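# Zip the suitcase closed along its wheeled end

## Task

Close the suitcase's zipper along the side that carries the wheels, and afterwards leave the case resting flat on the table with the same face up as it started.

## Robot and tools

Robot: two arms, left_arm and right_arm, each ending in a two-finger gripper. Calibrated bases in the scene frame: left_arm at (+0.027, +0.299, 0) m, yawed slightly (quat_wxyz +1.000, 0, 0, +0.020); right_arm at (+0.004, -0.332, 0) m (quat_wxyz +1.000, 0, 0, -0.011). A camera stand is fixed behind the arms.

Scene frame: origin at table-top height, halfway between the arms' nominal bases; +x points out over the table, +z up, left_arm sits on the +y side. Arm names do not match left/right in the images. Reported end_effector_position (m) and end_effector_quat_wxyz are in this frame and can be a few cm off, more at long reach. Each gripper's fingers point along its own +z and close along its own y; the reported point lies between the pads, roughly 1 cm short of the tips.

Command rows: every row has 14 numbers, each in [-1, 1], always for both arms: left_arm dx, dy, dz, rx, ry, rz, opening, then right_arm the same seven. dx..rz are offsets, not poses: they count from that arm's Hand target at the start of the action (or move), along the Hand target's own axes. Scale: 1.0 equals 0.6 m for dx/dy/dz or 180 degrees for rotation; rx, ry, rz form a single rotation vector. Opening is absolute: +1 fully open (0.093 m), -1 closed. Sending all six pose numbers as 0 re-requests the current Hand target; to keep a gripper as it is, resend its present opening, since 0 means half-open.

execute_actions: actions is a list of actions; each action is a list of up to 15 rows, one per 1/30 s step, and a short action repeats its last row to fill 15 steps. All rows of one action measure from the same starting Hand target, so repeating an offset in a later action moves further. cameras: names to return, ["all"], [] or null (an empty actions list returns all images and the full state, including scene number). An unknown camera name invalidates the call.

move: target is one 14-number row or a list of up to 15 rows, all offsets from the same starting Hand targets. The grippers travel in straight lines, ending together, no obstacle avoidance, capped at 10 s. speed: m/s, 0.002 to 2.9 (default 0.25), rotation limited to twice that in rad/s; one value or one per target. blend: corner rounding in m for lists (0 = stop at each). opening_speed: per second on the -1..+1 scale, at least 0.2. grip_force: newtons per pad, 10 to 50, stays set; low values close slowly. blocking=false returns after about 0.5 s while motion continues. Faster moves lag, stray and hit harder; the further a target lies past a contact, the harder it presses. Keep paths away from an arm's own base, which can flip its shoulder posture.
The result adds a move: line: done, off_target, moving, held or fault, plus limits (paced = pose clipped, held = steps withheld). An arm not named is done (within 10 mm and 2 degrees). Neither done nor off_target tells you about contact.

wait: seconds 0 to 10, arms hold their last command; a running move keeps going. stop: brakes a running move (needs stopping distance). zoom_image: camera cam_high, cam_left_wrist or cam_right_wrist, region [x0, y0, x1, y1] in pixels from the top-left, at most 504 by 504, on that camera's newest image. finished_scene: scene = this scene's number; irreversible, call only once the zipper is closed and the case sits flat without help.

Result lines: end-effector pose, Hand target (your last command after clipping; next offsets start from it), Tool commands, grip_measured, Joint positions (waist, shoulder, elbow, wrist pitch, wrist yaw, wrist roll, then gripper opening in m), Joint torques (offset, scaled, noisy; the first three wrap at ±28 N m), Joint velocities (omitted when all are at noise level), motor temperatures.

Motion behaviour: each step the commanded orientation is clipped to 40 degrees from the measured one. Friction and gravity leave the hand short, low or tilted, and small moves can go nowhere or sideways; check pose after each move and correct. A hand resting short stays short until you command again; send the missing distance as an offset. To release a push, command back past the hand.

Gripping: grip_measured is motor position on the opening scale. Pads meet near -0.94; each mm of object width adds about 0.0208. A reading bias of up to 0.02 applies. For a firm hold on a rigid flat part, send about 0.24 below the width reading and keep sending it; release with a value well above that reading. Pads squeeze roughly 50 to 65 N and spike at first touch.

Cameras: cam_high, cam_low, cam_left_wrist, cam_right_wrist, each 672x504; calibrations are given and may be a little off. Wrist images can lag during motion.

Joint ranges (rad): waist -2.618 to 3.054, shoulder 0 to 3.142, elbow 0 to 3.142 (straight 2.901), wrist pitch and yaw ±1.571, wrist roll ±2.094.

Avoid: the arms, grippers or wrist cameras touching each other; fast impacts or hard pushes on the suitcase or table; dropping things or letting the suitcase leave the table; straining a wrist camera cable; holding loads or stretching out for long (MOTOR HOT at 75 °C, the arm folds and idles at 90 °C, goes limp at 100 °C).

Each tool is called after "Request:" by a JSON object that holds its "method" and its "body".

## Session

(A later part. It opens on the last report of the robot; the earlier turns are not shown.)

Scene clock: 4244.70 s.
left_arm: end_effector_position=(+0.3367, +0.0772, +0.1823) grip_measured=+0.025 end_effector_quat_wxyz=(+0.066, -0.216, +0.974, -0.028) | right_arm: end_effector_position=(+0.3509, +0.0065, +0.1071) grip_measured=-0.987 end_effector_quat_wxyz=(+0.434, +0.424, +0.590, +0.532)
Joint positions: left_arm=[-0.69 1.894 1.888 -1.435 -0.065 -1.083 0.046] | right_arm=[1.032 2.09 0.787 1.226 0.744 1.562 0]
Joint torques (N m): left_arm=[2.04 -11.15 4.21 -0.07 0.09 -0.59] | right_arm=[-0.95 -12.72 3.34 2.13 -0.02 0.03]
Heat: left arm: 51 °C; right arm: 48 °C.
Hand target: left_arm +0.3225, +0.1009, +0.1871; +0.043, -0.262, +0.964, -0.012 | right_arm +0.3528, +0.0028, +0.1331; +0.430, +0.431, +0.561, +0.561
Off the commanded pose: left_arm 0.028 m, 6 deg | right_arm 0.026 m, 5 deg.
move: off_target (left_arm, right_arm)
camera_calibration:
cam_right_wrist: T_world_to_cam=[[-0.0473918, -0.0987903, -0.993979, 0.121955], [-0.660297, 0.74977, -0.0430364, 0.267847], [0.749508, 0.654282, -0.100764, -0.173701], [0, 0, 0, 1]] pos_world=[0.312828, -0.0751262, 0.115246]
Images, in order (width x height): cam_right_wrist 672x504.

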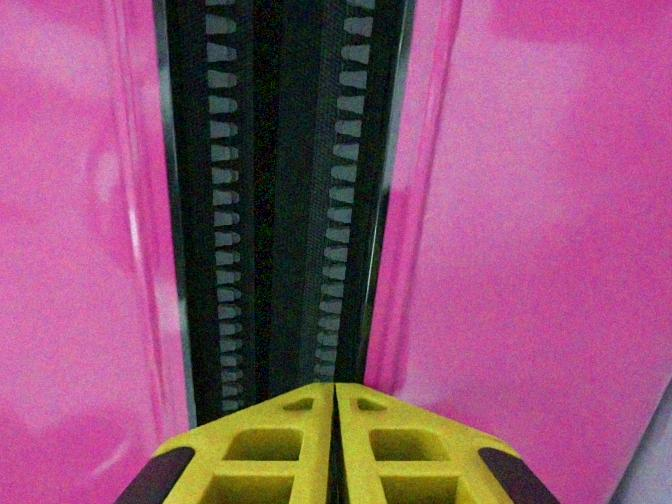

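Request:
{"method": "move", "body": {"target": [0,0,0,0,0,0,-0.25,0.02,0,-0.12,0,0,0,-1], "speed": 0.1, "cameras": ["cam_right_wrist"]}}

Scene clock: 4249.90 s.
left_arm: end_effector_position=(+0.3367, +0.0772, +0.1823) grip_measured=+0.025 end_effector_quat_wxyz=(+0.066, -0.216, +0.974, -0.028) | right_arm: end_effector_position=(+0.2820, -0.0023, +0.1085) grip_measured=-0.987 end_effector_quat_wxyz=(+0.437, +0.419, +0.593, +0.531)
Joint positions: left_arm=[-0.69 1.894 1.888 -1.435 -0.065 -1.083 0.046] | right_arm=[1.206 1.996 0.614 1.291 0.915 1.57 0]
Joint torques (N m): left_arm=[2.1 -11.29 4.23 -0.07 0.11 -0.61] | right_arm=[0.29 -11.26 3 2.14 0.14 -0.01]
Heat: left arm: 51 °C; right arm: 48 °C.
Hand target: left_arm +0.3225, +0.1009, +0.1871; +0.043, -0.262, +0.964, -0.012 | right_arm +0.2802, -0.0042, +0.1333; +0.430, +0.431, +0.561, +0.561
Off the commanded pose: left_arm 0.028 m, 6 deg | right_arm 0.025 m, 5 deg.
move: off_target (left_arm, right_arm)
camera_calibration:
cam_right_wrist: T_world_to_cam=[[-0.0428119, -0.109862, -0.993024, 0.117749], [-0.663029, 0.746642, -0.054019, 0.230864], [0.747368, 0.656091, -0.104807, -0.11509], [0, 0, 0, 1]] pos_world=[0.244125, -0.0839269, 0.117337]
Images, in order (width x height): cam_right_wrist 672x504.

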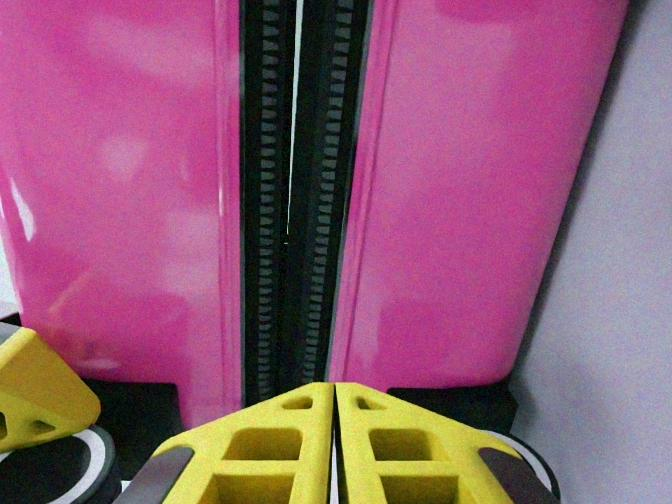

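Request:
{"method": "move", "body": {"target": [0,0,0,0,0,0,-0.25,0.15,0.005,0.0,0,0,0,-1], "speed": 0.1, "cameras": ["cam_right_wrist"]}}

Scene clock: 4261.47 s.
left_arm: end_effector_position=(+0.3367, +0.0772, +0.1823) grip_measured=+0.025 end_effector_quat_wxyz=(+0.066, -0.216, +0.974, -0.028) | right_arm: end_effector_position=(+0.2562, +0.0783, +0.1313) grip_measured=-0.987 end_effector_quat_wxyz=(+0.431, +0.424, +0.571, +0.555)
Joint positions: left_arm=[-0.69 1.894 1.888 -1.435 -0.065 -1.083 0.046] | right_arm=[1.35 2.109 0.918 1.168 1.057 1.57 0]
Joint torques (N m): left_arm=[1.94 -11.08 4.21 -0.08 0.11 -0.61] | right_arm=[0.21 -8.28 6.32 1.58 0.14 -0.04]
Motor temperatures (°C): left_arm=[21 51 30 19 19 19 24] | right_arm=[19 39 29 47 17 19 20]
Heat: left arm: 51 °C; right arm: 47 °C.
Hand target: left_arm +0.3225, +0.1009, +0.1871; +0.043, -0.262, +0.964, -0.012 | right_arm +0.2569, +0.0827, +0.1362; +0.430, +0.431, +0.561, +0.561
Off the commanded pose: left_arm 0.028 m, 6 deg | right_arm 0.007 m, 2 deg.
move: off_target (left_arm)
camera_calibration:
cam_right_wrist: T_world_to_cam=[[-0.0141701, -0.0482745, -0.998734, 0.136754], [-0.663766, 0.747463, -0.0267116, 0.15132], [0.747806, 0.662547, -0.0426346, -0.155206], [0, 0, 0, 1]] pos_world=[0.218443, -0.00367302, 0.134006]
Images, in order (width x height): cam_right_wrist 672x504.

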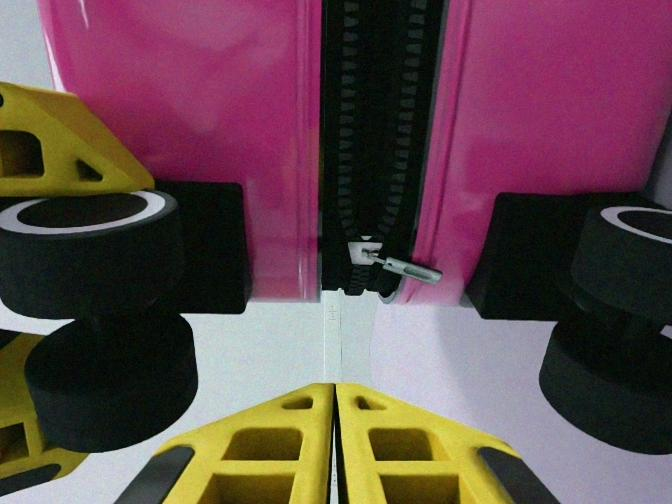

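Request:
{"method": "move", "body": {"target": [[0,0,0,0,0,0,-0.25,0.045,-0.015,0.05,0,0,0,-1],[0,0,0,0,0,0,-0.25,0.05,-0.015,0.115,0,0,0,-1]], "speed": 0.08, "cameras": ["cam_right_wrist"]}}

Scene clock: 4273.67 s.
left_arm: end_effector_position=(+0.3367, +0.0772, +0.1823) grip_measured=+0.025 end_effector_quat_wxyz=(+0.066, -0.216, +0.974, -0.028) | right_arm: end_effector_position=(+0.3133, +0.1231, +0.1217) grip_measured=-0.987 end_effector_quat_wxyz=(+0.435, +0.429, +0.568, +0.551)
Joint positions: left_arm=[-0.69 1.894 1.888 -1.435 -0.065 -1.083 0.046] | right_arm=[1.251 2.289 1.216 1.049 0.974 1.57 0]
Joint torques (N m): left_arm=[1.96 -11.3 4.29 -0.08 0.13 -0.63] | right_arm=[-0.31 -10.02 7.12 1.66 -0.07 -0.03]
Heat: left arm: 51 °C; right arm: 47 °C.
Hand target: left_arm +0.3225, +0.1009, +0.1871; +0.043, -0.262, +0.964, -0.012 | right_arm +0.3160, +0.1294, +0.1272; +0.431, +0.431, +0.561, +0.561
Off the commanded pose: left_arm 0.028 m, 6 deg | right_arm 0.009 m, 1 deg.
move: off_target (left_arm)
camera_calibration:
cam_right_wrist: T_world_to_cam=[[-0.0168404, -0.0478188, -0.998714, 0.130948], [-0.651656, 0.758093, -0.0253095, 0.150286], [0.758328, 0.650391, -0.043928, -0.229491], [0, 0, 0, 1]] pos_world=[0.274169, 0.0415907, 0.124502]
Images, in order (width x height): cam_right_wrist 672x504.

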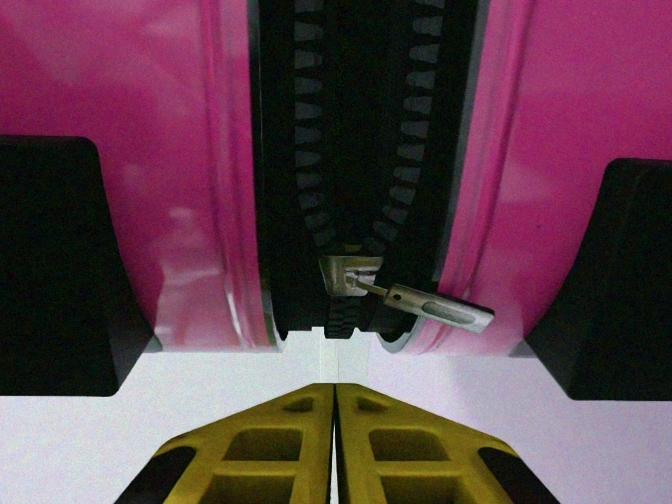

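Request:
{"method": "move", "body": {"target": [[0,0,0,0,0,0,-0.25,0.0,-0.006,0.035,0,0,0,-0.8],[0,0,0,0,0,0,-0.25,-0.03,0.008,0.04,0,0,0,-0.8]], "speed": 0.05, "cameras": ["cam_right_wrist"]}}

Scene clock: 4280.93 s.
left_arm: end_effector_position=(+0.3368, +0.0773, +0.1823) grip_measured=+0.025 end_effector_quat_wxyz=(+0.066, -0.216, +0.974, -0.028) | right_arm: end_effector_position=(+0.3341, +0.1296, +0.1173) grip_measured=-0.802 end_effector_quat_wxyz=(+0.425, +0.421, +0.573, +0.560)
Joint positions: left_arm=[-0.69 1.894 1.888 -1.435 -0.065 -1.082 0.046] | right_arm=[1.205 2.327 1.263 1.046 0.895 1.57 0.007]
Joint torques (N m): left_arm=[2.09 -11.08 4.25 -0.04 0.11 -0.61] | right_arm=[-2.29 -14.82 3.66 1.59 0.03 -0.06]
Heat: left arm: 51 °C; right arm: 46 °C.
Hand target: left_arm +0.3225, +0.1009, +0.1871; +0.043, -0.262, +0.964, -0.012 | right_arm +0.3437, +0.1183, +0.1319; +0.430, +0.431, +0.561, +0.561
Off the commanded pose: left_arm 0.028 m, 6 deg | right_arm 0.021 m, 2 deg.
move: off_target (left_arm, right_arm)
camera_calibration:
cam_right_wrist: T_world_to_cam=[[-0.0147842, -0.0420588, -0.999006, 0.125766], [-0.675609, 0.73696, -0.0210282, 0.169045], [0.737112, 0.674627, -0.0393107, -0.246295], [0, 0, 0, 1]] pos_world=[0.297614, 0.0468669, 0.119514]
Images, in order (width x height): cam_right_wrist 672x504.

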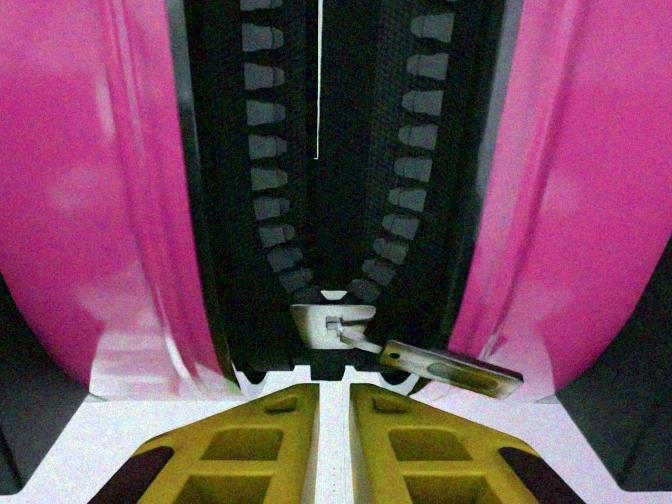

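Request:
{"method": "move", "body": {"target": [[0,0,0,0,0,0,-0.25,0.02,0.0,-0.02,0,0,0,-0.8],[0,0,0,0,0,0,-0.25,-0.02,0.01,-0.02,0,0,0,-0.8]], "speed": 0.04, "cameras": ["cam_right_wrist"]}}

Scene clock: 4288.23 s.
left_arm: end_effector_position=(+0.3368, +0.0773, +0.1823) grip_measured=+0.025 end_effector_quat_wxyz=(+0.066, -0.216, +0.974, -0.028) | right_arm: end_effector_position=(+0.3254, +0.1155, +0.1043) grip_measured=-0.802 end_effector_quat_wxyz=(+0.426, +0.412, +0.597, +0.541)
Joint positions: left_arm=[-0.69 1.894 1.888 -1.435 -0.065 -1.082 0.046] | right_arm=[1.208 2.288 1.172 1.036 0.885 1.57 0.007]
Joint torques (N m): left_arm=[2 -11.19 4.31 -0.11 0.09 -0.59] | right_arm=[-2.13 -16.18 4.03 1.97 0.22 -0.05]
Heat: left arm: 51 °C; right arm: 45 °C.
Hand target: left_arm +0.3225, +0.1009, +0.1871; +0.043, -0.262, +0.964, -0.012 | right_arm +0.3351, +0.1036, +0.1380; +0.430, +0.431, +0.561, +0.561
Off the commanded pose: left_arm 0.028 m, 6 deg | right_arm 0.037 m, 5 deg.
move: off_target (left_arm, right_arm)
camera_calibration:
cam_right_wrist: T_world_to_cam=[[-0.0377553, -0.100057, -0.994265, 0.125739], [-0.686471, 0.72564, -0.0469567, 0.180767], [0.726177, 0.680761, -0.0960829, -0.222168], [0, 0, 0, 1]] pos_world=[0.290172, 0.0326529, 0.112159]
Images, in order (width x height): cam_right_wrist 672x504.

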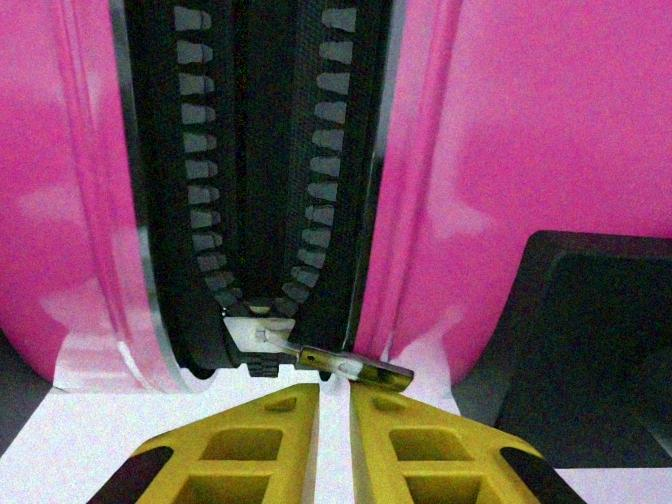

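Request:
{"method": "move", "body": {"target": [[0,0,0,0,0,0,-0.25,0.05,0.01,-0.04,0,0,0,-0.8],[0,0,0,0,0,0,-0.25,0.05,-0.012,-0.03,0,0,0,-0.8],[0,0,0,0,0,0,-0.25,0.05,-0.012,0.0,0,0,0,-0.8]], "speed": 0.06, "cameras": ["cam_right_wrist"]}}

Scene clock: 4296.03 s.
left_arm: end_effector_position=(+0.3368, +0.0773, +0.1823) grip_measured=+0.025 end_effector_quat_wxyz=(+0.066, -0.216, +0.974, -0.028) | right_arm: end_effector_position=(+0.3246, +0.1268, +0.1250) grip_measured=-0.802 end_effector_quat_wxyz=(+0.435, +0.429, +0.568, +0.551)
Joint positions: left_arm=[-0.69 1.894 1.888 -1.435 -0.065 -1.082 0.046] | right_arm=[1.23 2.298 1.255 1.019 0.951 1.57 0.007]
Joint torques (N m): left_arm=[1.91 -11.04 4.34 -0.06 0.11 -0.64] | right_arm=[-0.34 -10.3 7.13 1.69 -0.03 -0.04]
Motor temperatures (°C): left_arm=[22 51 30 19 19 20 24] | right_arm=[19 45 29 47 17 19 20]
Heat: left arm: 51 °C; right arm: 47 °C.
Hand target: left_arm +0.3225, +0.1009, +0.1871; +0.043, -0.262, +0.964, -0.012 | right_arm +0.3274, +0.1327, +0.1309; +0.430, +0.431, +0.561, +0.561
Off the commanded pose: left_arm 0.028 m, 6 deg | right_arm 0.009 m, 1 deg.
move: off_target (left_arm)
camera_calibration:
cam_right_wrist: T_world_to_cam=[[-0.0175316, -0.0483469, -0.998677, 0.134931], [-0.652585, 0.757297, -0.0252054, 0.155204], [0.757513, 0.651279, -0.0448271, -0.240151], [0, 0, 0, 1]] pos_world=[0.285567, 0.045393, 0.127899]
Images, in order (width x height): cam_right_wrist 672x504.

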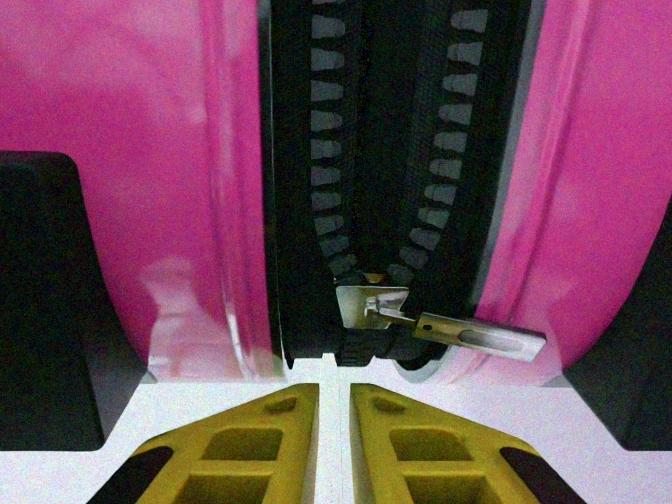

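Request:
{"method": "move", "body": {"target": [0,0,0,0,0,0,-0.25,-0.065,0.012,-0.006,0,0,0,-0.8], "speed": 0.05, "cameras": ["cam_right_wrist"]}}

Scene clock: 4302.50 s.
left_arm: end_effector_position=(+0.3368, +0.0773, +0.1823) grip_measured=+0.025 end_effector_quat_wxyz=(+0.066, -0.216, +0.974, -0.028) | right_arm: end_effector_position=(+0.3239, +0.1060, +0.1028) grip_measured=-0.802 end_effector_quat_wxyz=(+0.426, +0.410, +0.601, +0.537)
Joint positions: left_arm=[-0.69 1.894 1.888 -1.435 -0.065 -1.082 0.046] | right_arm=[1.202 2.262 1.124 1.045 0.877 1.57 0.007]
Joint torques (N m): left_arm=[1.88 -11.03 4.19 -0.03 0.13 -0.6] | right_arm=[-2.26 -15.8 3.97 2.09 0.24 -0.05]
Heat: left arm: 51 °C; right arm: 46 °C.
Hand target: left_arm +0.3225, +0.1009, +0.1871; +0.043, -0.262, +0.964, -0.012 | right_arm +0.3341, +0.0939, +0.1379; +0.431, +0.431, +0.561, +0.561
Off the commanded pose: left_arm 0.028 m, 6 deg | right_arm 0.039 m, 6 deg.
move: off_target (left_arm, right_arm)
camera_calibration:
cam_right_wrist: T_world_to_cam=[[-0.0428289, -0.111424, -0.99285, 0.125995], [-0.688359, 0.72354, -0.051506, 0.187849], [0.724105, 0.681231, -0.107688, -0.213035], [0, 0, 0, 1]] pos_world=[0.288963, 0.023248, 0.111828]
Images, in order (width x height): cam_right_wrist 672x504.

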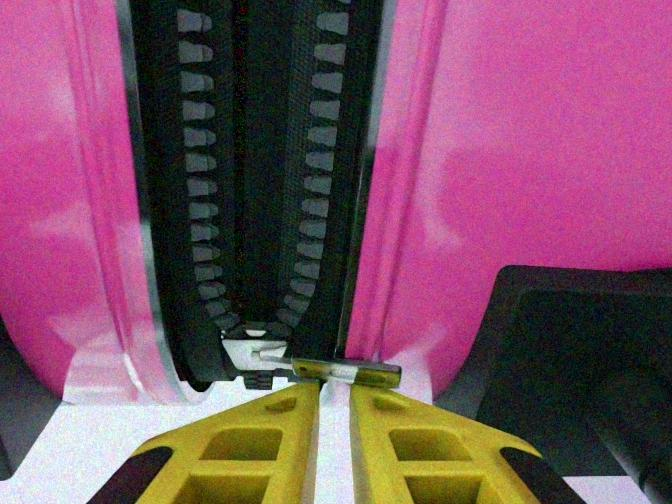

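Request:
{"method": "move", "body": {"target": [[0,0,0,0,0,0,-0.25,0.02,0.028,-0.006,0,0,0,-0.8],[0,0,0,0,0,0,-0.25,-0.02,0.028,0.006,0,0,0,-0.8]], "speed": 0.05, "cameras": ["cam_right_wrist"]}}

Scene clock: 4308.47 s.
left_arm: end_effector_position=(+0.3368, +0.0773, +0.1823) grip_measured=+0.025 end_effector_quat_wxyz=(+0.066, -0.216, +0.974, -0.028) | right_arm: end_effector_position=(+0.3277, +0.0985, +0.1197) grip_measured=-0.802 end_effector_quat_wxyz=(+0.423, +0.408, +0.603, +0.539)
Joint positions: left_arm=[-0.69 1.894 1.888 -1.435 -0.065 -1.082 0.046] | right_arm=[1.184 2.195 1.095 1.008 0.85 1.57 0.007]
Joint torques (N m): left_arm=[1.96 -11.06 4.19 -0.06 0.09 -0.64] | right_arm=[-2.91 -15.42 4.33 2.09 0.22 -0.02]
Heat: left arm: 51 °C; right arm: 46 °C.
Hand target: left_arm +0.3225, +0.1009, +0.1871; +0.043, -0.262, +0.964, -0.012 | right_arm +0.3407, +0.0833, +0.1549; +0.431, +0.431, +0.561, +0.561
Off the commanded pose: left_arm 0.028 m, 6 deg | right_arm 0.040 m, 6 deg.
move: off_target (left_arm, right_arm)
camera_calibration:
cam_right_wrist: T_world_to_cam=[[-0.0437425, -0.109793, -0.992991, 0.142254], [-0.694964, 0.717393, -0.048707, 0.199243], [0.717713, 0.687962, -0.107683, -0.207404], [0, 0, 0, 1]] pos_world=[0.293546, 0.0153693, 0.128627]
Images, in order (width x height): cam_right_wrist 672x504.

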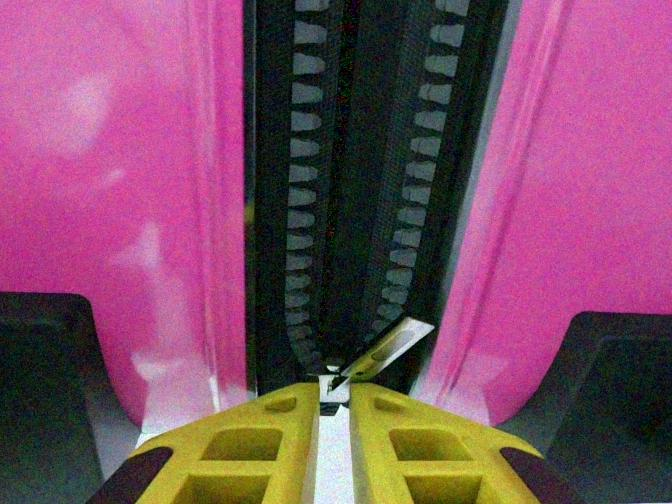

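Request:
{"method": "move", "body": {"target": [0,0,0,0,0,0,-0.25,-0.005,0,0.01,0,0,0,-1], "speed": 0.04, "opening_speed": 0.3, "cameras": ["cam_right_wrist"]}}

Scene clock: 4314.33 s.
left_arm: end_effector_position=(+0.3376, +0.0785, +0.1823) grip_measured=+0.025 end_effector_quat_wxyz=(+0.067, -0.215, +0.974, -0.028) | right_arm: end_effector_position=(+0.3289, +0.0998, +0.1206) grip_measured=-0.985 end_effector_quat_wxyz=(+0.419, +0.406, +0.603, +0.544)
Joint positions: left_arm=[-0.686 1.894 1.888 -1.435 -0.065 -1.077 0.046] | right_arm=[1.18 2.195 1.095 1.014 0.833 1.57 0]
Joint torques (N m): left_arm=[1.81 -11.15 4.31 -0.04 0.12 -0.7] | right_arm=[-3.79 -15.1 4.72 2 0.28 -0.05]
Heat: left arm: 51 °C; right arm: 48 °C.
Hand target: left_arm +0.3225, +0.1009, +0.1871; +0.043, -0.262, +0.964, -0.012 | right_arm +0.3471, +0.0820, +0.1549; +0.430, +0.431, +0.561, +0.561
Off the commanded pose: left_arm 0.027 m, 6 deg | right_arm 0.043 m, 6 deg.
move: off_target (left_arm, right_arm)
camera_calibration:
cam_right_wrist: T_world_to_cam=[[-0.0413056, -0.104168, -0.993702, 0.142017], [-0.703335, 0.709424, -0.045132, 0.202322], [0.709657, 0.697041, -0.102568, -0.20779], [0, 0, 0, 1]] pos_world=[0.295626, 0.0160998, 0.128941]
Images, in order (width x height): cam_right_wrist 672x504.

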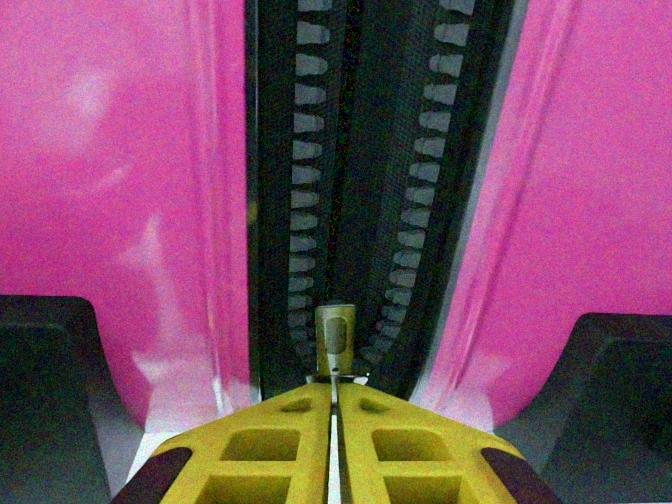

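Request:
{"method": "move", "body": {"target": [-0.02,0.035,0,0,0,0,-0.25,-0.08,0.0,-0.012,0,0,0,-1], "speed": 0.03, "cameras": ["cam_right_wrist"]}}

Scene clock: 4319.17 s.
left_arm: end_effector_position=(+0.3324, +0.0851, +0.1824) grip_measured=+0.023 end_effector_quat_wxyz=(+0.062, -0.201, +0.977, -0.042) | right_arm: end_effector_position=(+0.3255, +0.0815, +0.1205) grip_measured=-0.985 end_effector_quat_wxyz=(+0.373, +0.368, +0.634, +0.569)
Joint positions: left_arm=[-0.667 1.841 1.818 -1.4 -0.035 -1.031 0.046] | right_arm=[1.123 2.101 0.936 1.073 0.635 1.571 0]
Joint torques (N m): left_arm=[4.33 -11.04 4.11 -0.21 -0.07 -0.58] | right_arm=[-4.55 -14.64 2.88 2.26 1.57 0.02]
Heat: left arm: 52 °C; right arm: 48 °C.
Hand target: left_arm +0.3223, +0.1250, +0.1870; +0.043, -0.262, +0.964, -0.011 | right_arm +0.3526, +0.0338, +0.1548; +0.430, +0.431, +0.561, +0.561
Off the commanded pose: left_arm 0.041 m, 8 deg | right_arm 0.065 m, 13 deg.
move: off_target (left_arm, right_arm)
camera_calibration:
cam_right_wrist: T_world_to_cam=[[-0.0457649, -0.107537, -0.993147, 0.141513], [-0.796555, 0.603886, -0.0286824, 0.249917], [0.602832, 0.789783, -0.113296, -0.164203], [0, 0, 0, 1]] pos_world=[0.304535, -0.00601873, 0.129108]
Images, in order (width x height): cam_right_wrist 672x504.

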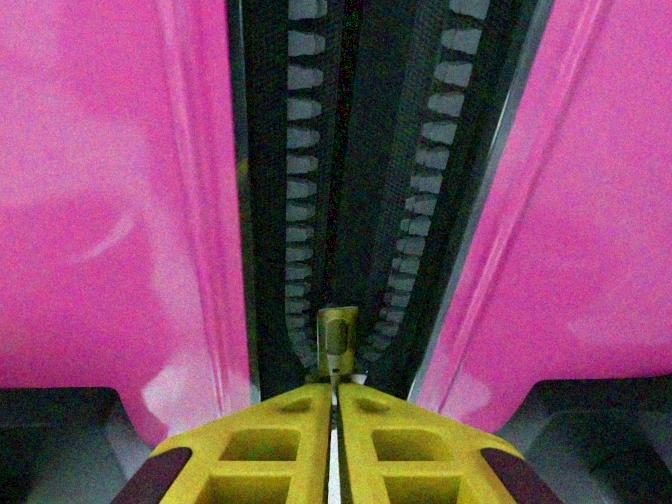

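Request:
{"method": "move", "body": {"target": [-0.03,0.05,0,0,0,0,-0.25,-0.1,0.0,-0.03,0,0,0,-1], "speed": 0.03, "cameras": ["cam_right_wrist"]}}

Scene clock: 4325.27 s.
left_arm: end_effector_position=(+0.3295, +0.1256, +0.1812) grip_measured=+0.023 end_effector_quat_wxyz=(+0.057, -0.164, +0.984, -0.027) | right_arm: end_effector_position=(+0.3419, -0.0068, +0.1193) grip_measured=-0.985 end_effector_quat_wxyz=(+0.403, +0.405, +0.618, +0.539)
Joint positions: left_arm=[-0.576 1.765 1.721 -1.404 -0.032 -0.864 0.046] | right_arm=[0.999 1.95 0.687 1.147 0.625 1.576 0]
Joint torques (N m): left_arm=[4.64 -10.39 4.66 0.06 -0.07 -1.2] | right_arm=[-2.19 -12.57 3.08 2.48 0.71 -0.05]
Heat: left arm: 53 °C; right arm: 49 °C.
Hand target: left_arm +0.3227, +0.1601, +0.1871; +0.043, -0.262, +0.964, -0.011 | right_arm +0.3508, -0.0289, +0.1548; +0.431, +0.431, +0.561, +0.561
Off the commanded pose: left_arm 0.036 m, 12 deg | right_arm 0.043 m, 8 deg.
move: off_target (left_arm, right_arm)
camera_calibration:
cam_right_wrist: T_world_to_cam=[[-0.0728278, -0.115357, -0.990651, 0.140484], [-0.722717, 0.690605, -0.0272873, 0.291359], [0.687296, 0.713973, -0.133666, -0.131452], [0, 0, 0, 1]] pos_world=[0.311147, -0.091155, 0.129551]
Images, in order (width x height): cam_right_wrist 672x504.

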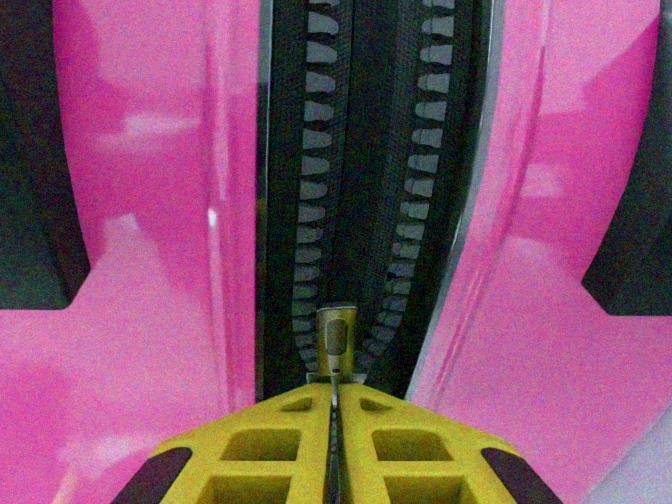

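Request:
{"method": "move", "body": {"target": [-0.02,0.03,0,0,0,0,-0.25,-0.1,0.0,-0.005,-0.03,0,0,-1], "speed": 0.03, "cameras": ["cam_right_wrist","cam_high"]}}

Scene clock: 4338.70 s.
left_arm: end_effector_position=(+0.3287, +0.1443, +0.1808) grip_measured=+0.023 end_effector_quat_wxyz=(+0.052, -0.152, +0.987, -0.027) | right_arm: end_effector_position=(+0.3490, -0.0486, +0.1183) grip_measured=-0.985 end_effector_quat_wxyz=(+0.391, +0.375, +0.612, +0.576)
Joint positions: left_arm=[-0.523 1.733 1.683 -1.404 -0.018 -0.788 0.046] | right_arm=[0.861 1.948 0.527 1.388 0.415 1.537 0]
Joint torques (N m): left_arm=[5.59 -10.19 4.7 0.1 -0.08 -1.36] | right_arm=[-3.89 -10.22 1.83 2.96 1.2 -0.15]
Motor temperatures (°C): left_arm=[23 52 29 19 19 21 24] | right_arm=[19 45 28 54 18 19 20]
Heat: left arm: 52 °C; right arm: 54 °C.
Hand target: left_arm +0.3238, +0.1816, +0.1871; +0.043, -0.262, +0.964, -0.011 | right_arm +0.3633, -0.0876, +0.1547; +0.450, +0.410, +0.534, +0.587
Off the commanded pose: left_arm 0.038 m, 13 deg | right_arm 0.055 m, 12 deg.
move: off_target (left_arm, right_arm)
camera_calibration:
cam_right_wrist: T_world_to_cam=[[-0.0124248, -0.0809724, -0.996639, 0.11649], [-0.770383, 0.63619, -0.0420835, 0.341067], [0.63746, 0.767271, -0.0702843, -0.0942008], [0, 0, 0, 1]] pos_world=[0.324249, -0.135273, 0.123831]
Images, in order (width x height): cam_high 672x504, cam_right_wrist 672x504.

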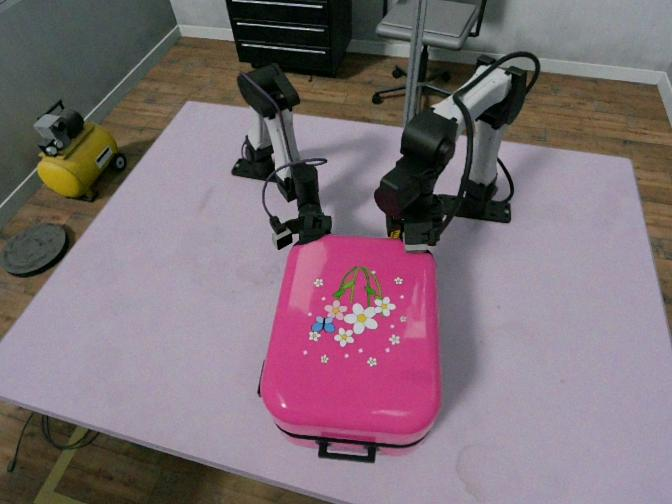

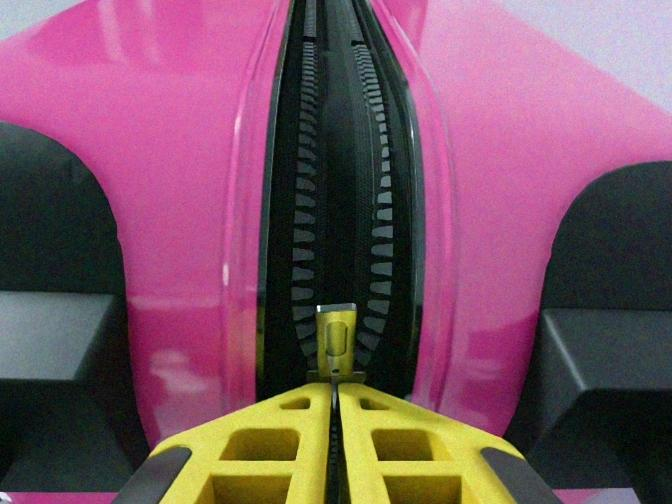

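Request:
{"method": "move", "body": {"target": [0,0,0,0,0,0,-0.25,-0.055,0.0,0.006,0,0.14,0,-1], "speed": 0.03, "cameras": ["cam_right_wrist"]}}

Scene clock: 4358.80 s.
left_arm: end_effector_position=(+0.3321, +0.1658, +0.1803) grip_measured=+0.023 end_effector_quat_wxyz=(+0.047, -0.196, +0.979, -0.017) | right_arm: end_effector_position=(+0.3743, -0.1172, +0.1190) grip_measured=-0.986 end_effector_quat_wxyz=(+0.297, +0.299, +0.653, +0.629)
Joint positions: left_arm=[-0.465 1.729 1.678 -1.424 -0.028 -0.82 0.046] | right_arm=[0.435 1.894 0.432 1.43 -0.288 1.549 0]
Joint torques (N m): left_arm=[1.76 -9.44 5.33 0.26 -0.03 -0.98] | right_arm=[-0.79 -9.76 3.81 2.7 -0.08 0.03]
Motor temperatures (°C): left_arm=[24 54 30 19 19 21 24] | right_arm=[20 44 28 58 19 19 20]
Heat: left arm: 54 °C; right arm: 58 °C.
Hand target: left_arm +0.3238, +0.1817, +0.1872; +0.043, -0.262, +0.964, -0.011 | right_arm +0.3753, -0.1186, +0.1550; +0.323, +0.272, +0.619, +0.662
Off the commanded pose: left_arm 0.019 m, 8 deg | right_arm 0.036 m, 7 deg.
move: off_target (left_arm, right_arm)
camera_calibration:
cam_right_wrist: T_world_to_cam=[[-0.0137852, -0.0558494, -0.998344, 0.115529], [-0.914834, 0.403707, -0.00995206, 0.427231], [0.403594, 0.913182, -0.0566582, 0.0454205], [0, 0, 0, 1]] pos_world=[0.374107, -0.207501, 0.122163]
Images, in order (width x height): cam_right_wrist 672x504.

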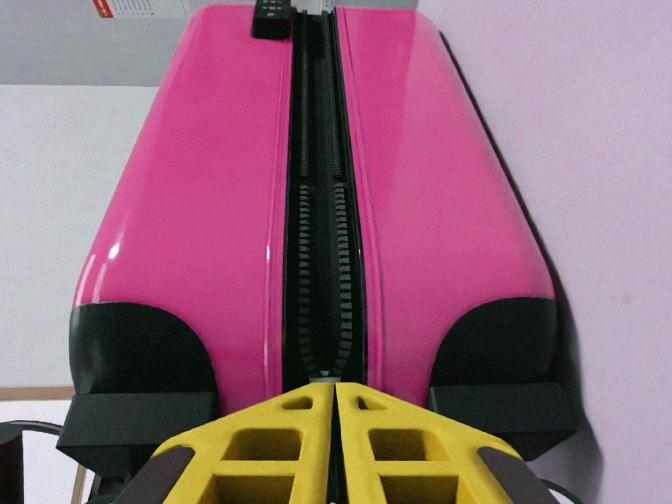

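Request:
{"method": "zoom_image", "body": {"camera": "cam_right_wrist", "region": [240, 300, 440, 500]}}

Scaled by 2.520 from the camera's 672x504 image, which has a finer 960x720 frame.

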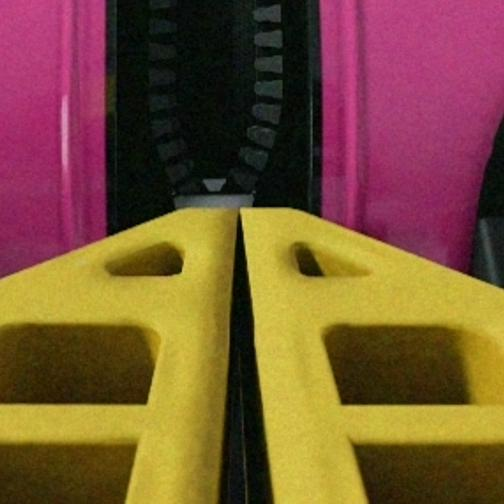

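Request:
{"method": "move", "body": {"target": [[0,0,0,0,0,0,-0.25,0,0,0,0,0,0,-0.7],[0,0,0,0,0,0,-0.25,0.02,0,-0.1,0,0,0,-0.7]], "speed": 0.06, "cameras": ["cam_right_wrist"]}}

Scene clock: 4368.70 s.
left_arm: end_effector_position=(+0.3321, +0.1658, +0.1803) grip_measured=+0.023 end_effector_quat_wxyz=(+0.047, -0.196, +0.979, -0.017) | right_arm: end_effector_position=(+0.3233, -0.1460, +0.1183) grip_measured=-0.702 end_effector_quat_wxyz=(+0.290, +0.305, +0.659, +0.623)
Joint positions: left_arm=[-0.465 1.729 1.678 -1.424 -0.028 -0.82 0.046] | right_arm=[0.406 1.728 0.202 1.467 -0.317 1.55 0.011]
Joint torques (N m): left_arm=[1.91 -9.42 5.37 0.27 -0.02 -0.97] | right_arm=[-0.79 -7.45 2.7 2.83 -0.09 -0.07]
Motor temperatures (°C): left_arm=[24 55 30 19 19 21 24] | right_arm=[19 42 28 57 18 19 20]
Heat: left arm: 55 °C; right arm: 57 °C.
Hand target: left_arm +0.3238, +0.1817, +0.1872; +0.043, -0.262, +0.964, -0.011 | right_arm +0.3221, -0.1480, +0.1495; +0.323, +0.272, +0.619, +0.662
Off the commanded pose: left_arm 0.019 m, 8 deg | right_arm 0.031 m, 8 deg.
joint sent to its limit (right arm) — joint 4 (wrist pitch), upper limit. The joint targets still meet the commanded pose.
move: off_target (left_arm, right_arm)
camera_calibration:
cam_right_wrist: T_world_to_cam=[[-0.0387334, -0.0645267, -0.997164, 0.119238], [-0.914963, 0.403428, 0.00943449, 0.389843], [0.401675, 0.912733, -0.0746657, 0.0949102], [0, 0, 0, 1]] pos_world=[0.323187, -0.236207, 0.122309]
Images, in order (width x height): cam_right_wrist 672x504.

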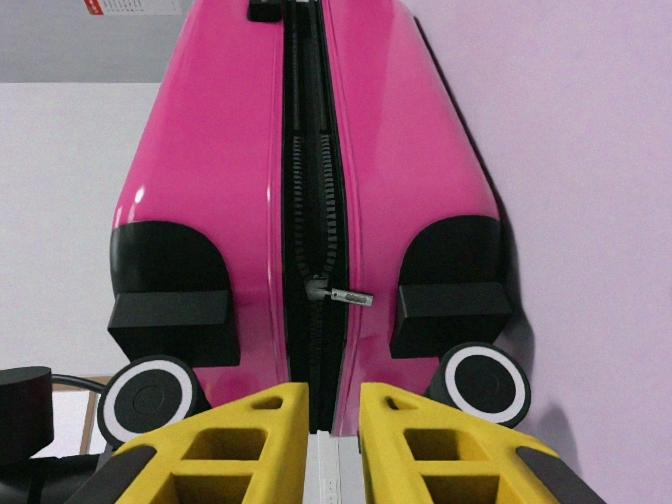

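Request:
{"method": "move", "body": {"target": [0,0,0,0,0,0,-0.25,0.085,-0.033,0.11,0,0,0,-0.7], "speed": 0.08, "cameras": ["cam_right_wrist"]}}

Scene clock: 4380.33 s.
left_arm: end_effector_position=(+0.3321, +0.1658, +0.1803) grip_measured=+0.023 end_effector_quat_wxyz=(+0.047, -0.196, +0.979, -0.017) | right_arm: end_effector_position=(+0.3358, -0.0703, +0.1070) grip_measured=-0.702 end_effector_quat_wxyz=(+0.293, +0.297, +0.663, +0.622)
Joint positions: left_arm=[-0.465 1.729 1.678 -1.424 -0.028 -0.82 0.046] | right_arm=[0.66 1.914 0.392 1.467 -0.071 1.549 0.011]
Joint torques (N m): left_arm=[1.92 -9.54 5.38 0.23 -0.02 -1] | right_arm=[0.35 -5.55 4.9 2.83 0.08 -0.18]
Motor temperatures (°C): left_arm=[23 55 30 19 19 21 24] | right_arm=[19 40 27 59 18 19 20]
Heat: left arm: 55 °C; right arm: 59 °C.
Hand target: left_arm +0.3238, +0.1817, +0.1872; +0.043, -0.262, +0.964, -0.011 | right_arm +0.3412, -0.0661, +0.1333; +0.323, +0.272, +0.619, +0.662
Off the commanded pose: left_arm 0.019 m, 8 deg | right_arm 0.027 m, 8 deg.
joint sent to its limit (right arm) — joint 4 (wrist pitch), upper limit. The joint targets still meet the commanded pose.
move: off_target (left_arm, right_arm)
camera_calibration:
cam_right_wrist: T_world_to_cam=[[-0.0272146, -0.075516, -0.996773, 0.108671], [-0.918681, 0.394971, -0.00484066, 0.373048], [0.394062, 0.915585, -0.0801241, 0.0233375], [0, 0, 0, 1]] pos_world=[0.336473, -0.160504, 0.111996]
Images, in order (width x height): cam_right_wrist 672x504.

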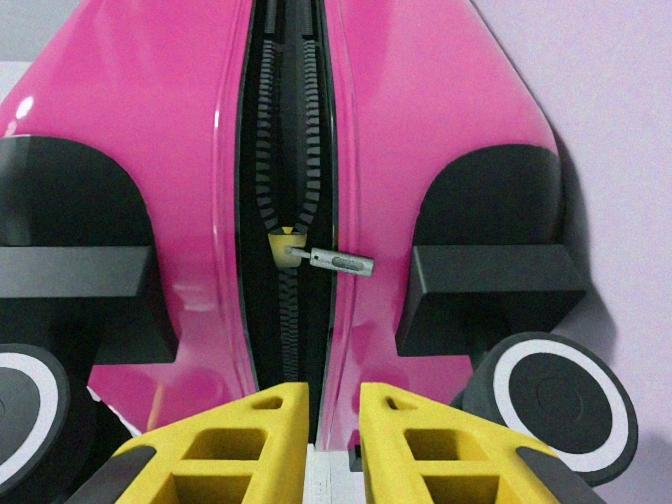

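Request:
{"method": "move", "body": {"target": [0,0,0,0,0,0,-0.25,0.022,-0.006,0.1,0,0,0,-0.8], "speed": 0.06, "cameras": ["cam_right_wrist"]}}

Scene clock: 4388.97 s.
left_arm: end_effector_position=(+0.3321, +0.1658, +0.1803) grip_measured=+0.023 end_effector_quat_wxyz=(+0.047, -0.196, +0.979, -0.017) | right_arm: end_effector_position=(+0.3751, -0.0216, +0.1203) grip_measured=-0.797 end_effector_quat_wxyz=(+0.308, +0.283, +0.637, +0.647)
Joint positions: left_arm=[-0.465 1.729 1.678 -1.424 -0.028 -0.82 0.046] | right_arm=[0.711 2.062 0.645 1.445 -0.019 1.546 0.007]
Joint torques (N m): left_arm=[1.78 -9.65 5.34 0.23 -0.01 -1.01] | right_arm=[0.4 -7.19 5.49 2.34 0.1 -0.19]
Motor temperatures (°C): left_arm=[23 55 30 19 19 21 24] | right_arm=[19 39 28 60 18 19 20]
Heat: left arm: 55 °C; right arm: 60 °C.
Hand target: left_arm +0.3238, +0.1817, +0.1872; +0.043, -0.262, +0.964, -0.011 | right_arm +0.3786, -0.0172, +0.1343; +0.323, +0.272, +0.619, +0.662
Off the commanded pose: left_arm 0.019 m, 8 deg | right_arm 0.015 m, 3 deg.
move: off_target (left_arm, right_arm)
camera_calibration:
cam_right_wrist: T_world_to_cam=[[0.0407698, -0.0275301, -0.998789, 0.102466], [-0.916388, 0.397359, -0.0483589, 0.39447], [0.398209, 0.91725, -0.00902795, -0.0457383], [0, 0, 0, 1]] pos_world=[0.375524, -0.111972, 0.121005]
Images, in order (width x height): cam_right_wrist 672x504.

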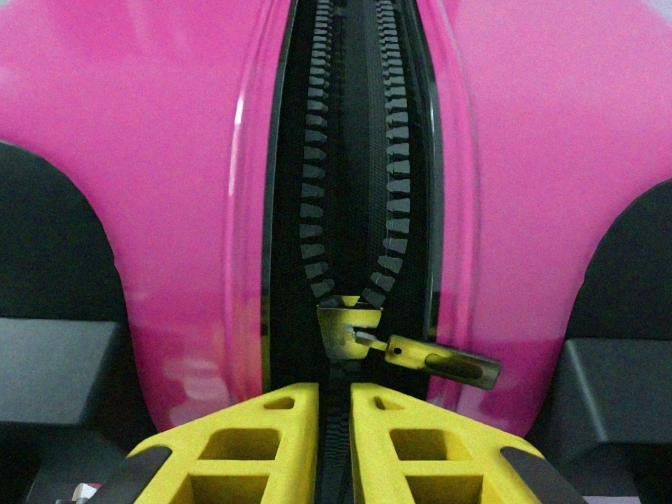

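Request:
{"method": "move", "body": {"target": [0,0,0,0,0,0,-0.25,-0.045,-0.022,0.004,0,0,0,-0.8], "speed": 0.05, "cameras": ["cam_right_wrist"]}}

Scene clock: 4394.13 s.
left_arm: end_effector_position=(+0.3328, +0.1664, +0.1804) grip_measured=+0.023 end_effector_quat_wxyz=(+0.049, -0.206, +0.977, -0.016) | right_arm: end_effector_position=(+0.3916, -0.0335, +0.1108) grip_measured=-0.797 end_effector_quat_wxyz=(+0.305, +0.280, +0.640, +0.648)
Joint positions: left_arm=[-0.465 1.729 1.678 -1.422 -0.032 -0.839 0.046] | right_arm=[0.644 2.112 0.672 1.466 -0.096 1.546 0.007]
Joint torques (N m): left_arm=[1.85 -9.33 5.37 0.28 0.01 -0.8] | right_arm=[-1.13 -6.64 5.14 2.51 0.02 -0.11]
Motor temperatures (°C): left_arm=[23 55 30 19 19 21 24] | right_arm=[19 38 28 60 18 19 20]
Heat: left arm: 55 °C; right arm: 60 °C.
Hand target: left_arm +0.3239, +0.1817, +0.1872; +0.043, -0.262, +0.964, -0.011 | right_arm +0.3990, -0.0360, +0.1225; +0.323, +0.272, +0.619, +0.662
Off the commanded pose: left_arm 0.019 m, 7 deg | right_arm 0.014 m, 4 deg.
move: off_target (left_arm, right_arm)
camera_calibration:
cam_right_wrist: T_world_to_cam=[[0.0402092, -0.0303518, -0.99873, 0.0920965], [-0.920333, 0.388073, -0.0488466, 0.415125], [0.389063, 0.921129, -0.0123296, -0.0373918], [0, 0, 0, 1]] pos_world=[0.392898, -0.123861, 0.111796]
Images, in order (width x height): cam_right_wrist 672x504.

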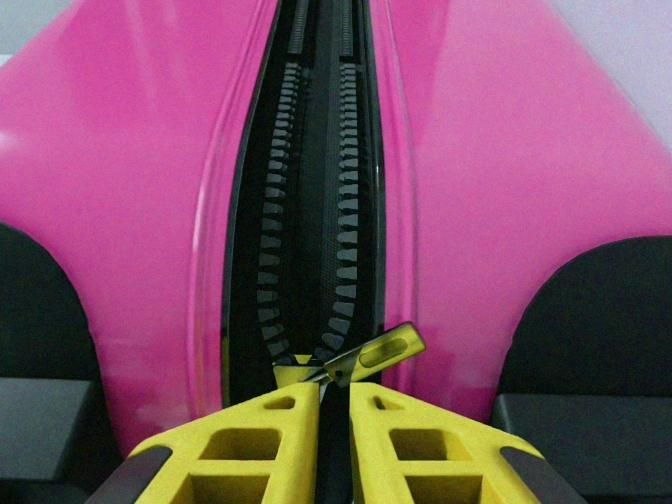

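Request:
{"method": "move", "body": {"target": [0,0,0,0,0,0,-0.25,-0.01,0.022,0,0,0,0,-0.8], "speed": 0.04, "cameras": ["cam_right_wrist"]}}

Scene clock: 4417.53 s.
left_arm: end_effector_position=(+0.3328, +0.1664, +0.1804) grip_measured=+0.023 end_effector_quat_wxyz=(+0.049, -0.206, +0.977, -0.016) | right_arm: end_effector_position=(+0.3951, -0.0383, +0.1096) grip_measured=-0.797 end_effector_quat_wxyz=(+0.305, +0.281, +0.641, +0.646)
Joint positions: left_arm=[-0.465 1.729 1.678 -1.422 -0.032 -0.839 0.046] | right_arm=[0.627 2.112 0.672 1.462 -0.111 1.546 0.007]
Joint torques (N m): left_arm=[1.96 -9.36 5.49 0.28 -0.02 -0.81] | right_arm=[-1.17 -11.81 4.79 2.08 0 -0.09]
Motor temperatures (°C): left_arm=[22 54 30 18 19 21 24] | right_arm=[19 35 28 61 18 19 20]
Heat: left arm: 54 °C; right arm: 61 °C.
Hand target: left_arm +0.3239, +0.1817, +0.1872; +0.043, -0.262, +0.964, -0.011 | right_arm +0.4016, -0.0408, +0.1359; +0.323, +0.272, +0.619, +0.662
Off the commanded pose: left_arm 0.019 m, 7 deg | right_arm 0.027 m, 4 deg.
move: off_target (left_arm, right_arm)
camera_calibration:
cam_right_wrist: T_world_to_cam=[[0.0365928, -0.0333766, -0.998773, 0.0919553], [-0.91961, 0.390044, -0.0467268, 0.419717], [0.391125, 0.920191, -0.0164207, -0.0347464], [0, 0, 0, 1]] pos_world=[0.396201, -0.128666, 0.110884]
Images, in order (width x height): cam_right_wrist 672x504.

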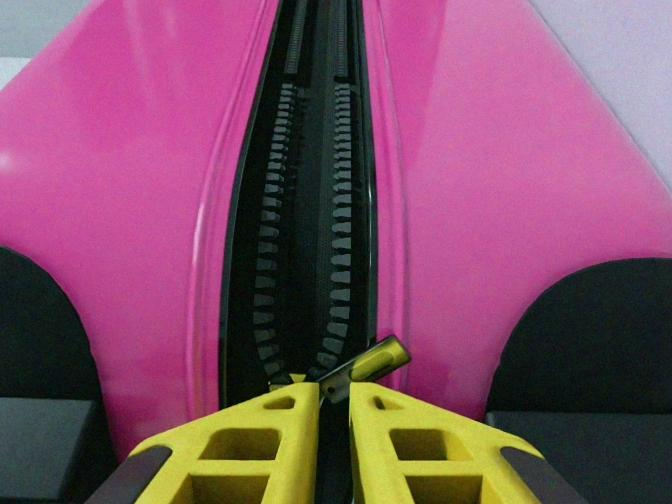

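Request:
{"method": "move", "body": {"target": [0,0,0,0,0,0,-0.25,0,0.022,0,0,0,0,-0.8], "speed": 0.04, "cameras": ["cam_right_wrist"]}}

Scene clock: 4422.97 s.
left_arm: end_effector_position=(+0.3328, +0.1664, +0.1804) grip_measured=+0.023 end_effector_quat_wxyz=(+0.049, -0.206, +0.977, -0.016) | right_arm: end_effector_position=(+0.3962, -0.0394, +0.1169) grip_measured=-0.797 end_effector_quat_wxyz=(+0.303, +0.285, +0.646, +0.640)
Joint positions: left_arm=[-0.465 1.729 1.678 -1.422 -0.032 -0.839 0.046] | right_arm=[0.624 2.06 0.672 1.391 -0.111 1.546 0.007]
Joint torques (N m): left_arm=[1.81 -9.28 5.42 0.26 0.02 -0.8] | right_arm=[-0.73 -12.19 4.78 2.21 0.03 -0.09]
Motor temperatures (°C): left_arm=[22 54 30 18 19 21 24] | right_arm=[19 36 28 60 18 19 20]
Heat: left arm: 54 °C; right arm: 60 °C.
Hand target: left_arm +0.3239, +0.1817, +0.1872; +0.043, -0.262, +0.964, -0.011 | right_arm +0.4005, -0.0413, +0.1491; +0.323, +0.272, +0.619, +0.662
Off the commanded pose: left_arm 0.019 m, 7 deg | right_arm 0.032 m, 5 deg.
move: off_target (left_arm, right_arm)
camera_calibration:
cam_right_wrist: T_world_to_cam=[[0.021147, -0.0440398, -0.998806, 0.104889], [-0.919078, 0.392357, -0.036759, 0.420132], [0.393507, 0.918758, -0.0321789, -0.0332472], [0, 0, 0, 1]] pos_world=[0.396999, -0.129676, 0.119137]
Images, in order (width x height): cam_right_wrist 672x504.

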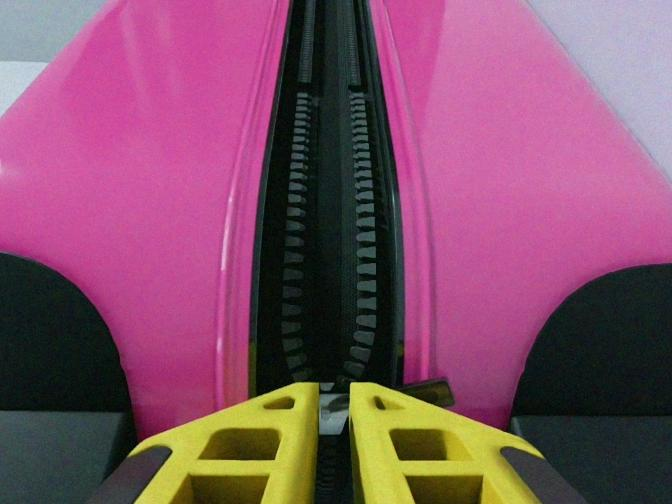

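Slider is centred. Close; check.

Request:
{"method": "move", "body": {"target": [0,0,0,0,0,0,-0.25,0,0.004,0.006,0,0,0,-1], "speed": 0.04, "opening_speed": 0.3, "cameras": ["cam_right_wrist"]}}

Request:
{"method": "zoom_image", "body": {"camera": "cam_right_wrist", "region": [240, 300, 480, 460]}}

Scene clock: 4429.13 s.
left_arm: end_effector_position=(+0.3328, +0.1664, +0.1804) grip_measured=+0.023 end_effector_quat_wxyz=(+0.049, -0.206, +0.977, -0.016) | right_arm: end_effector_position=(+0.3961, -0.0394, +0.1132) grip_measured=-0.986 end_effector_quat_wxyz=(+0.300, +0.288, +0.651, +0.635)
Joint positions: left_arm=[-0.465 1.729 1.678 -1.422 -0.032 -0.839 0.046] | right_arm=[0.624 2.06 0.672 1.376 -0.111 1.546 0]
Joint torques (N m): left_arm=[1.78 -9.35 5.41 0.22 0.01 -0.86] | right_arm=[-0.62 -12.7 5.81 2.21 0.03 -0.11]
Motor temperatures (°C): left_arm=[22 54 30 18 19 21 24] | right_arm=[19 37 28 60 18 19 20]
Heat: left arm: 54 °C; right arm: 60 °C.
Hand target: left_arm +0.3239, +0.1817, +0.1872; +0.043, -0.262, +0.964, -0.011 | right_arm +0.4030, -0.0390, +0.1518; +0.323, +0.272, +0.619, +0.662
Off the commanded pose: left_arm 0.019 m, 7 deg | right_arm 0.039 m, 6 deg.
move: off_target (left_arm, right_arm)
camera_calibration:
cam_right_wrist: T_world_to_cam=[[0.00826601, -0.0529466, -0.998563, 0.105883], [-0.919464, 0.392147, -0.0284039, 0.419174], [0.393087, 0.918378, -0.045441, -0.0316742], [0, 0, 0, 1]] pos_world=[0.396991, -0.129682, 0.116198]
Images, in order (width x height): cam_right_wrist 672x504.

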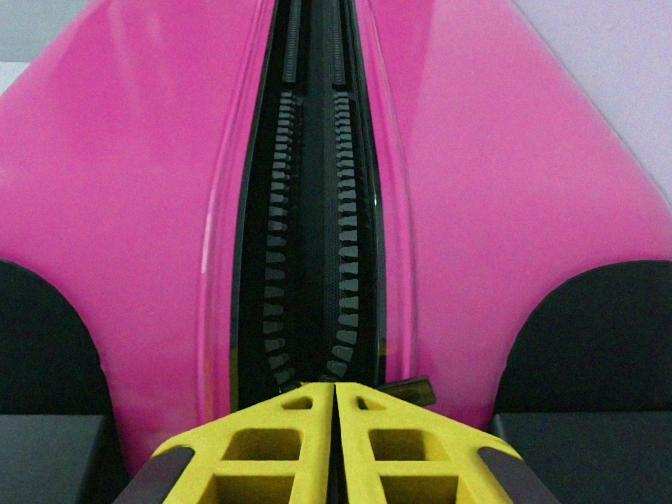

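Scaled by 2.100 from the camera's 672x504 image, which has a finer 960x720 frame.

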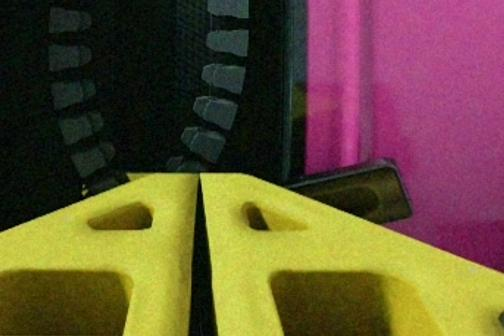

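Request:
{"method": "move", "body": {"target": [0.015,0.01,0,0,0,0,-0.25,-0.06,0,0,0,0.04,0,-1], "speed": 0.03, "cameras": ["cam_right_wrist"]}}

Scene clock: 4434.70 s.
left_arm: end_effector_position=(+0.3314, +0.1695, +0.1810) grip_measured=+0.023 end_effector_quat_wxyz=(+0.062, -0.207, +0.976, -0.017) | right_arm: end_effector_position=(+0.4208, -0.0676, +0.1227) grip_measured=-0.986 end_effector_quat_wxyz=(+0.265, +0.250, +0.661, +0.656)
Joint positions: left_arm=[-0.465 1.697 1.641 -1.394 -0.045 -0.84 0.046] | right_arm=[0.456 2.06 0.725 1.337 -0.39 1.549 0]
Joint torques (N m): left_arm=[0.92 -9.76 4.64 0.09 0.07 -0.95] | right_arm=[-0.69 -11.34 6.06 2.19 -0.11 -0.01]
Motor temperatures (°C): left_arm=[22 54 30 18 19 21 24] | right_arm=[19 39 28 60 18 19 20]
Heat: left arm: 54 °C; right arm: 60 °C.
Hand target: left_arm +0.3132, +0.1823, +0.1862; +0.043, -0.262, +0.964, -0.011 | right_arm +0.4262, -0.0666, +0.1532; +0.284, +0.230, +0.638, +0.678
Off the commanded pose: left_arm 0.023 m, 7 deg | right_arm 0.031 m, 5 deg.
move: off_target (left_arm, right_arm)
camera_calibration:
cam_right_wrist: T_world_to_cam=[[0.0233738, -0.0398032, -0.998934, 0.108252], [-0.957086, 0.287819, -0.033863, 0.462694], [0.28886, 0.956857, -0.0313677, 0.0297674], [0, 0, 0, 1]] pos_world=[0.431709, -0.157346, 0.124739]
Images, in order (width x height): cam_right_wrist 672x504.

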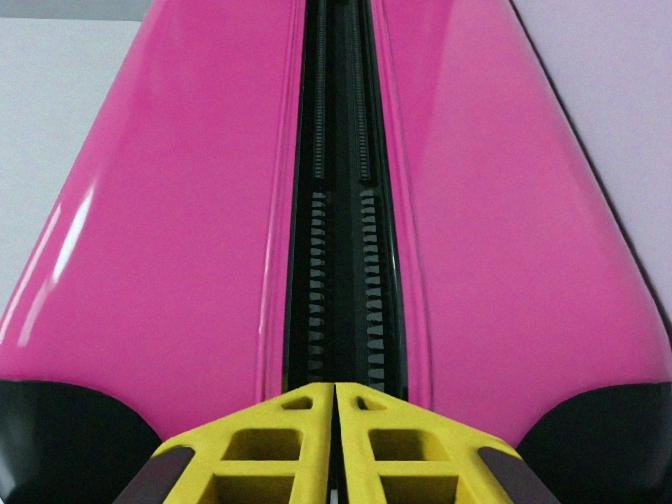

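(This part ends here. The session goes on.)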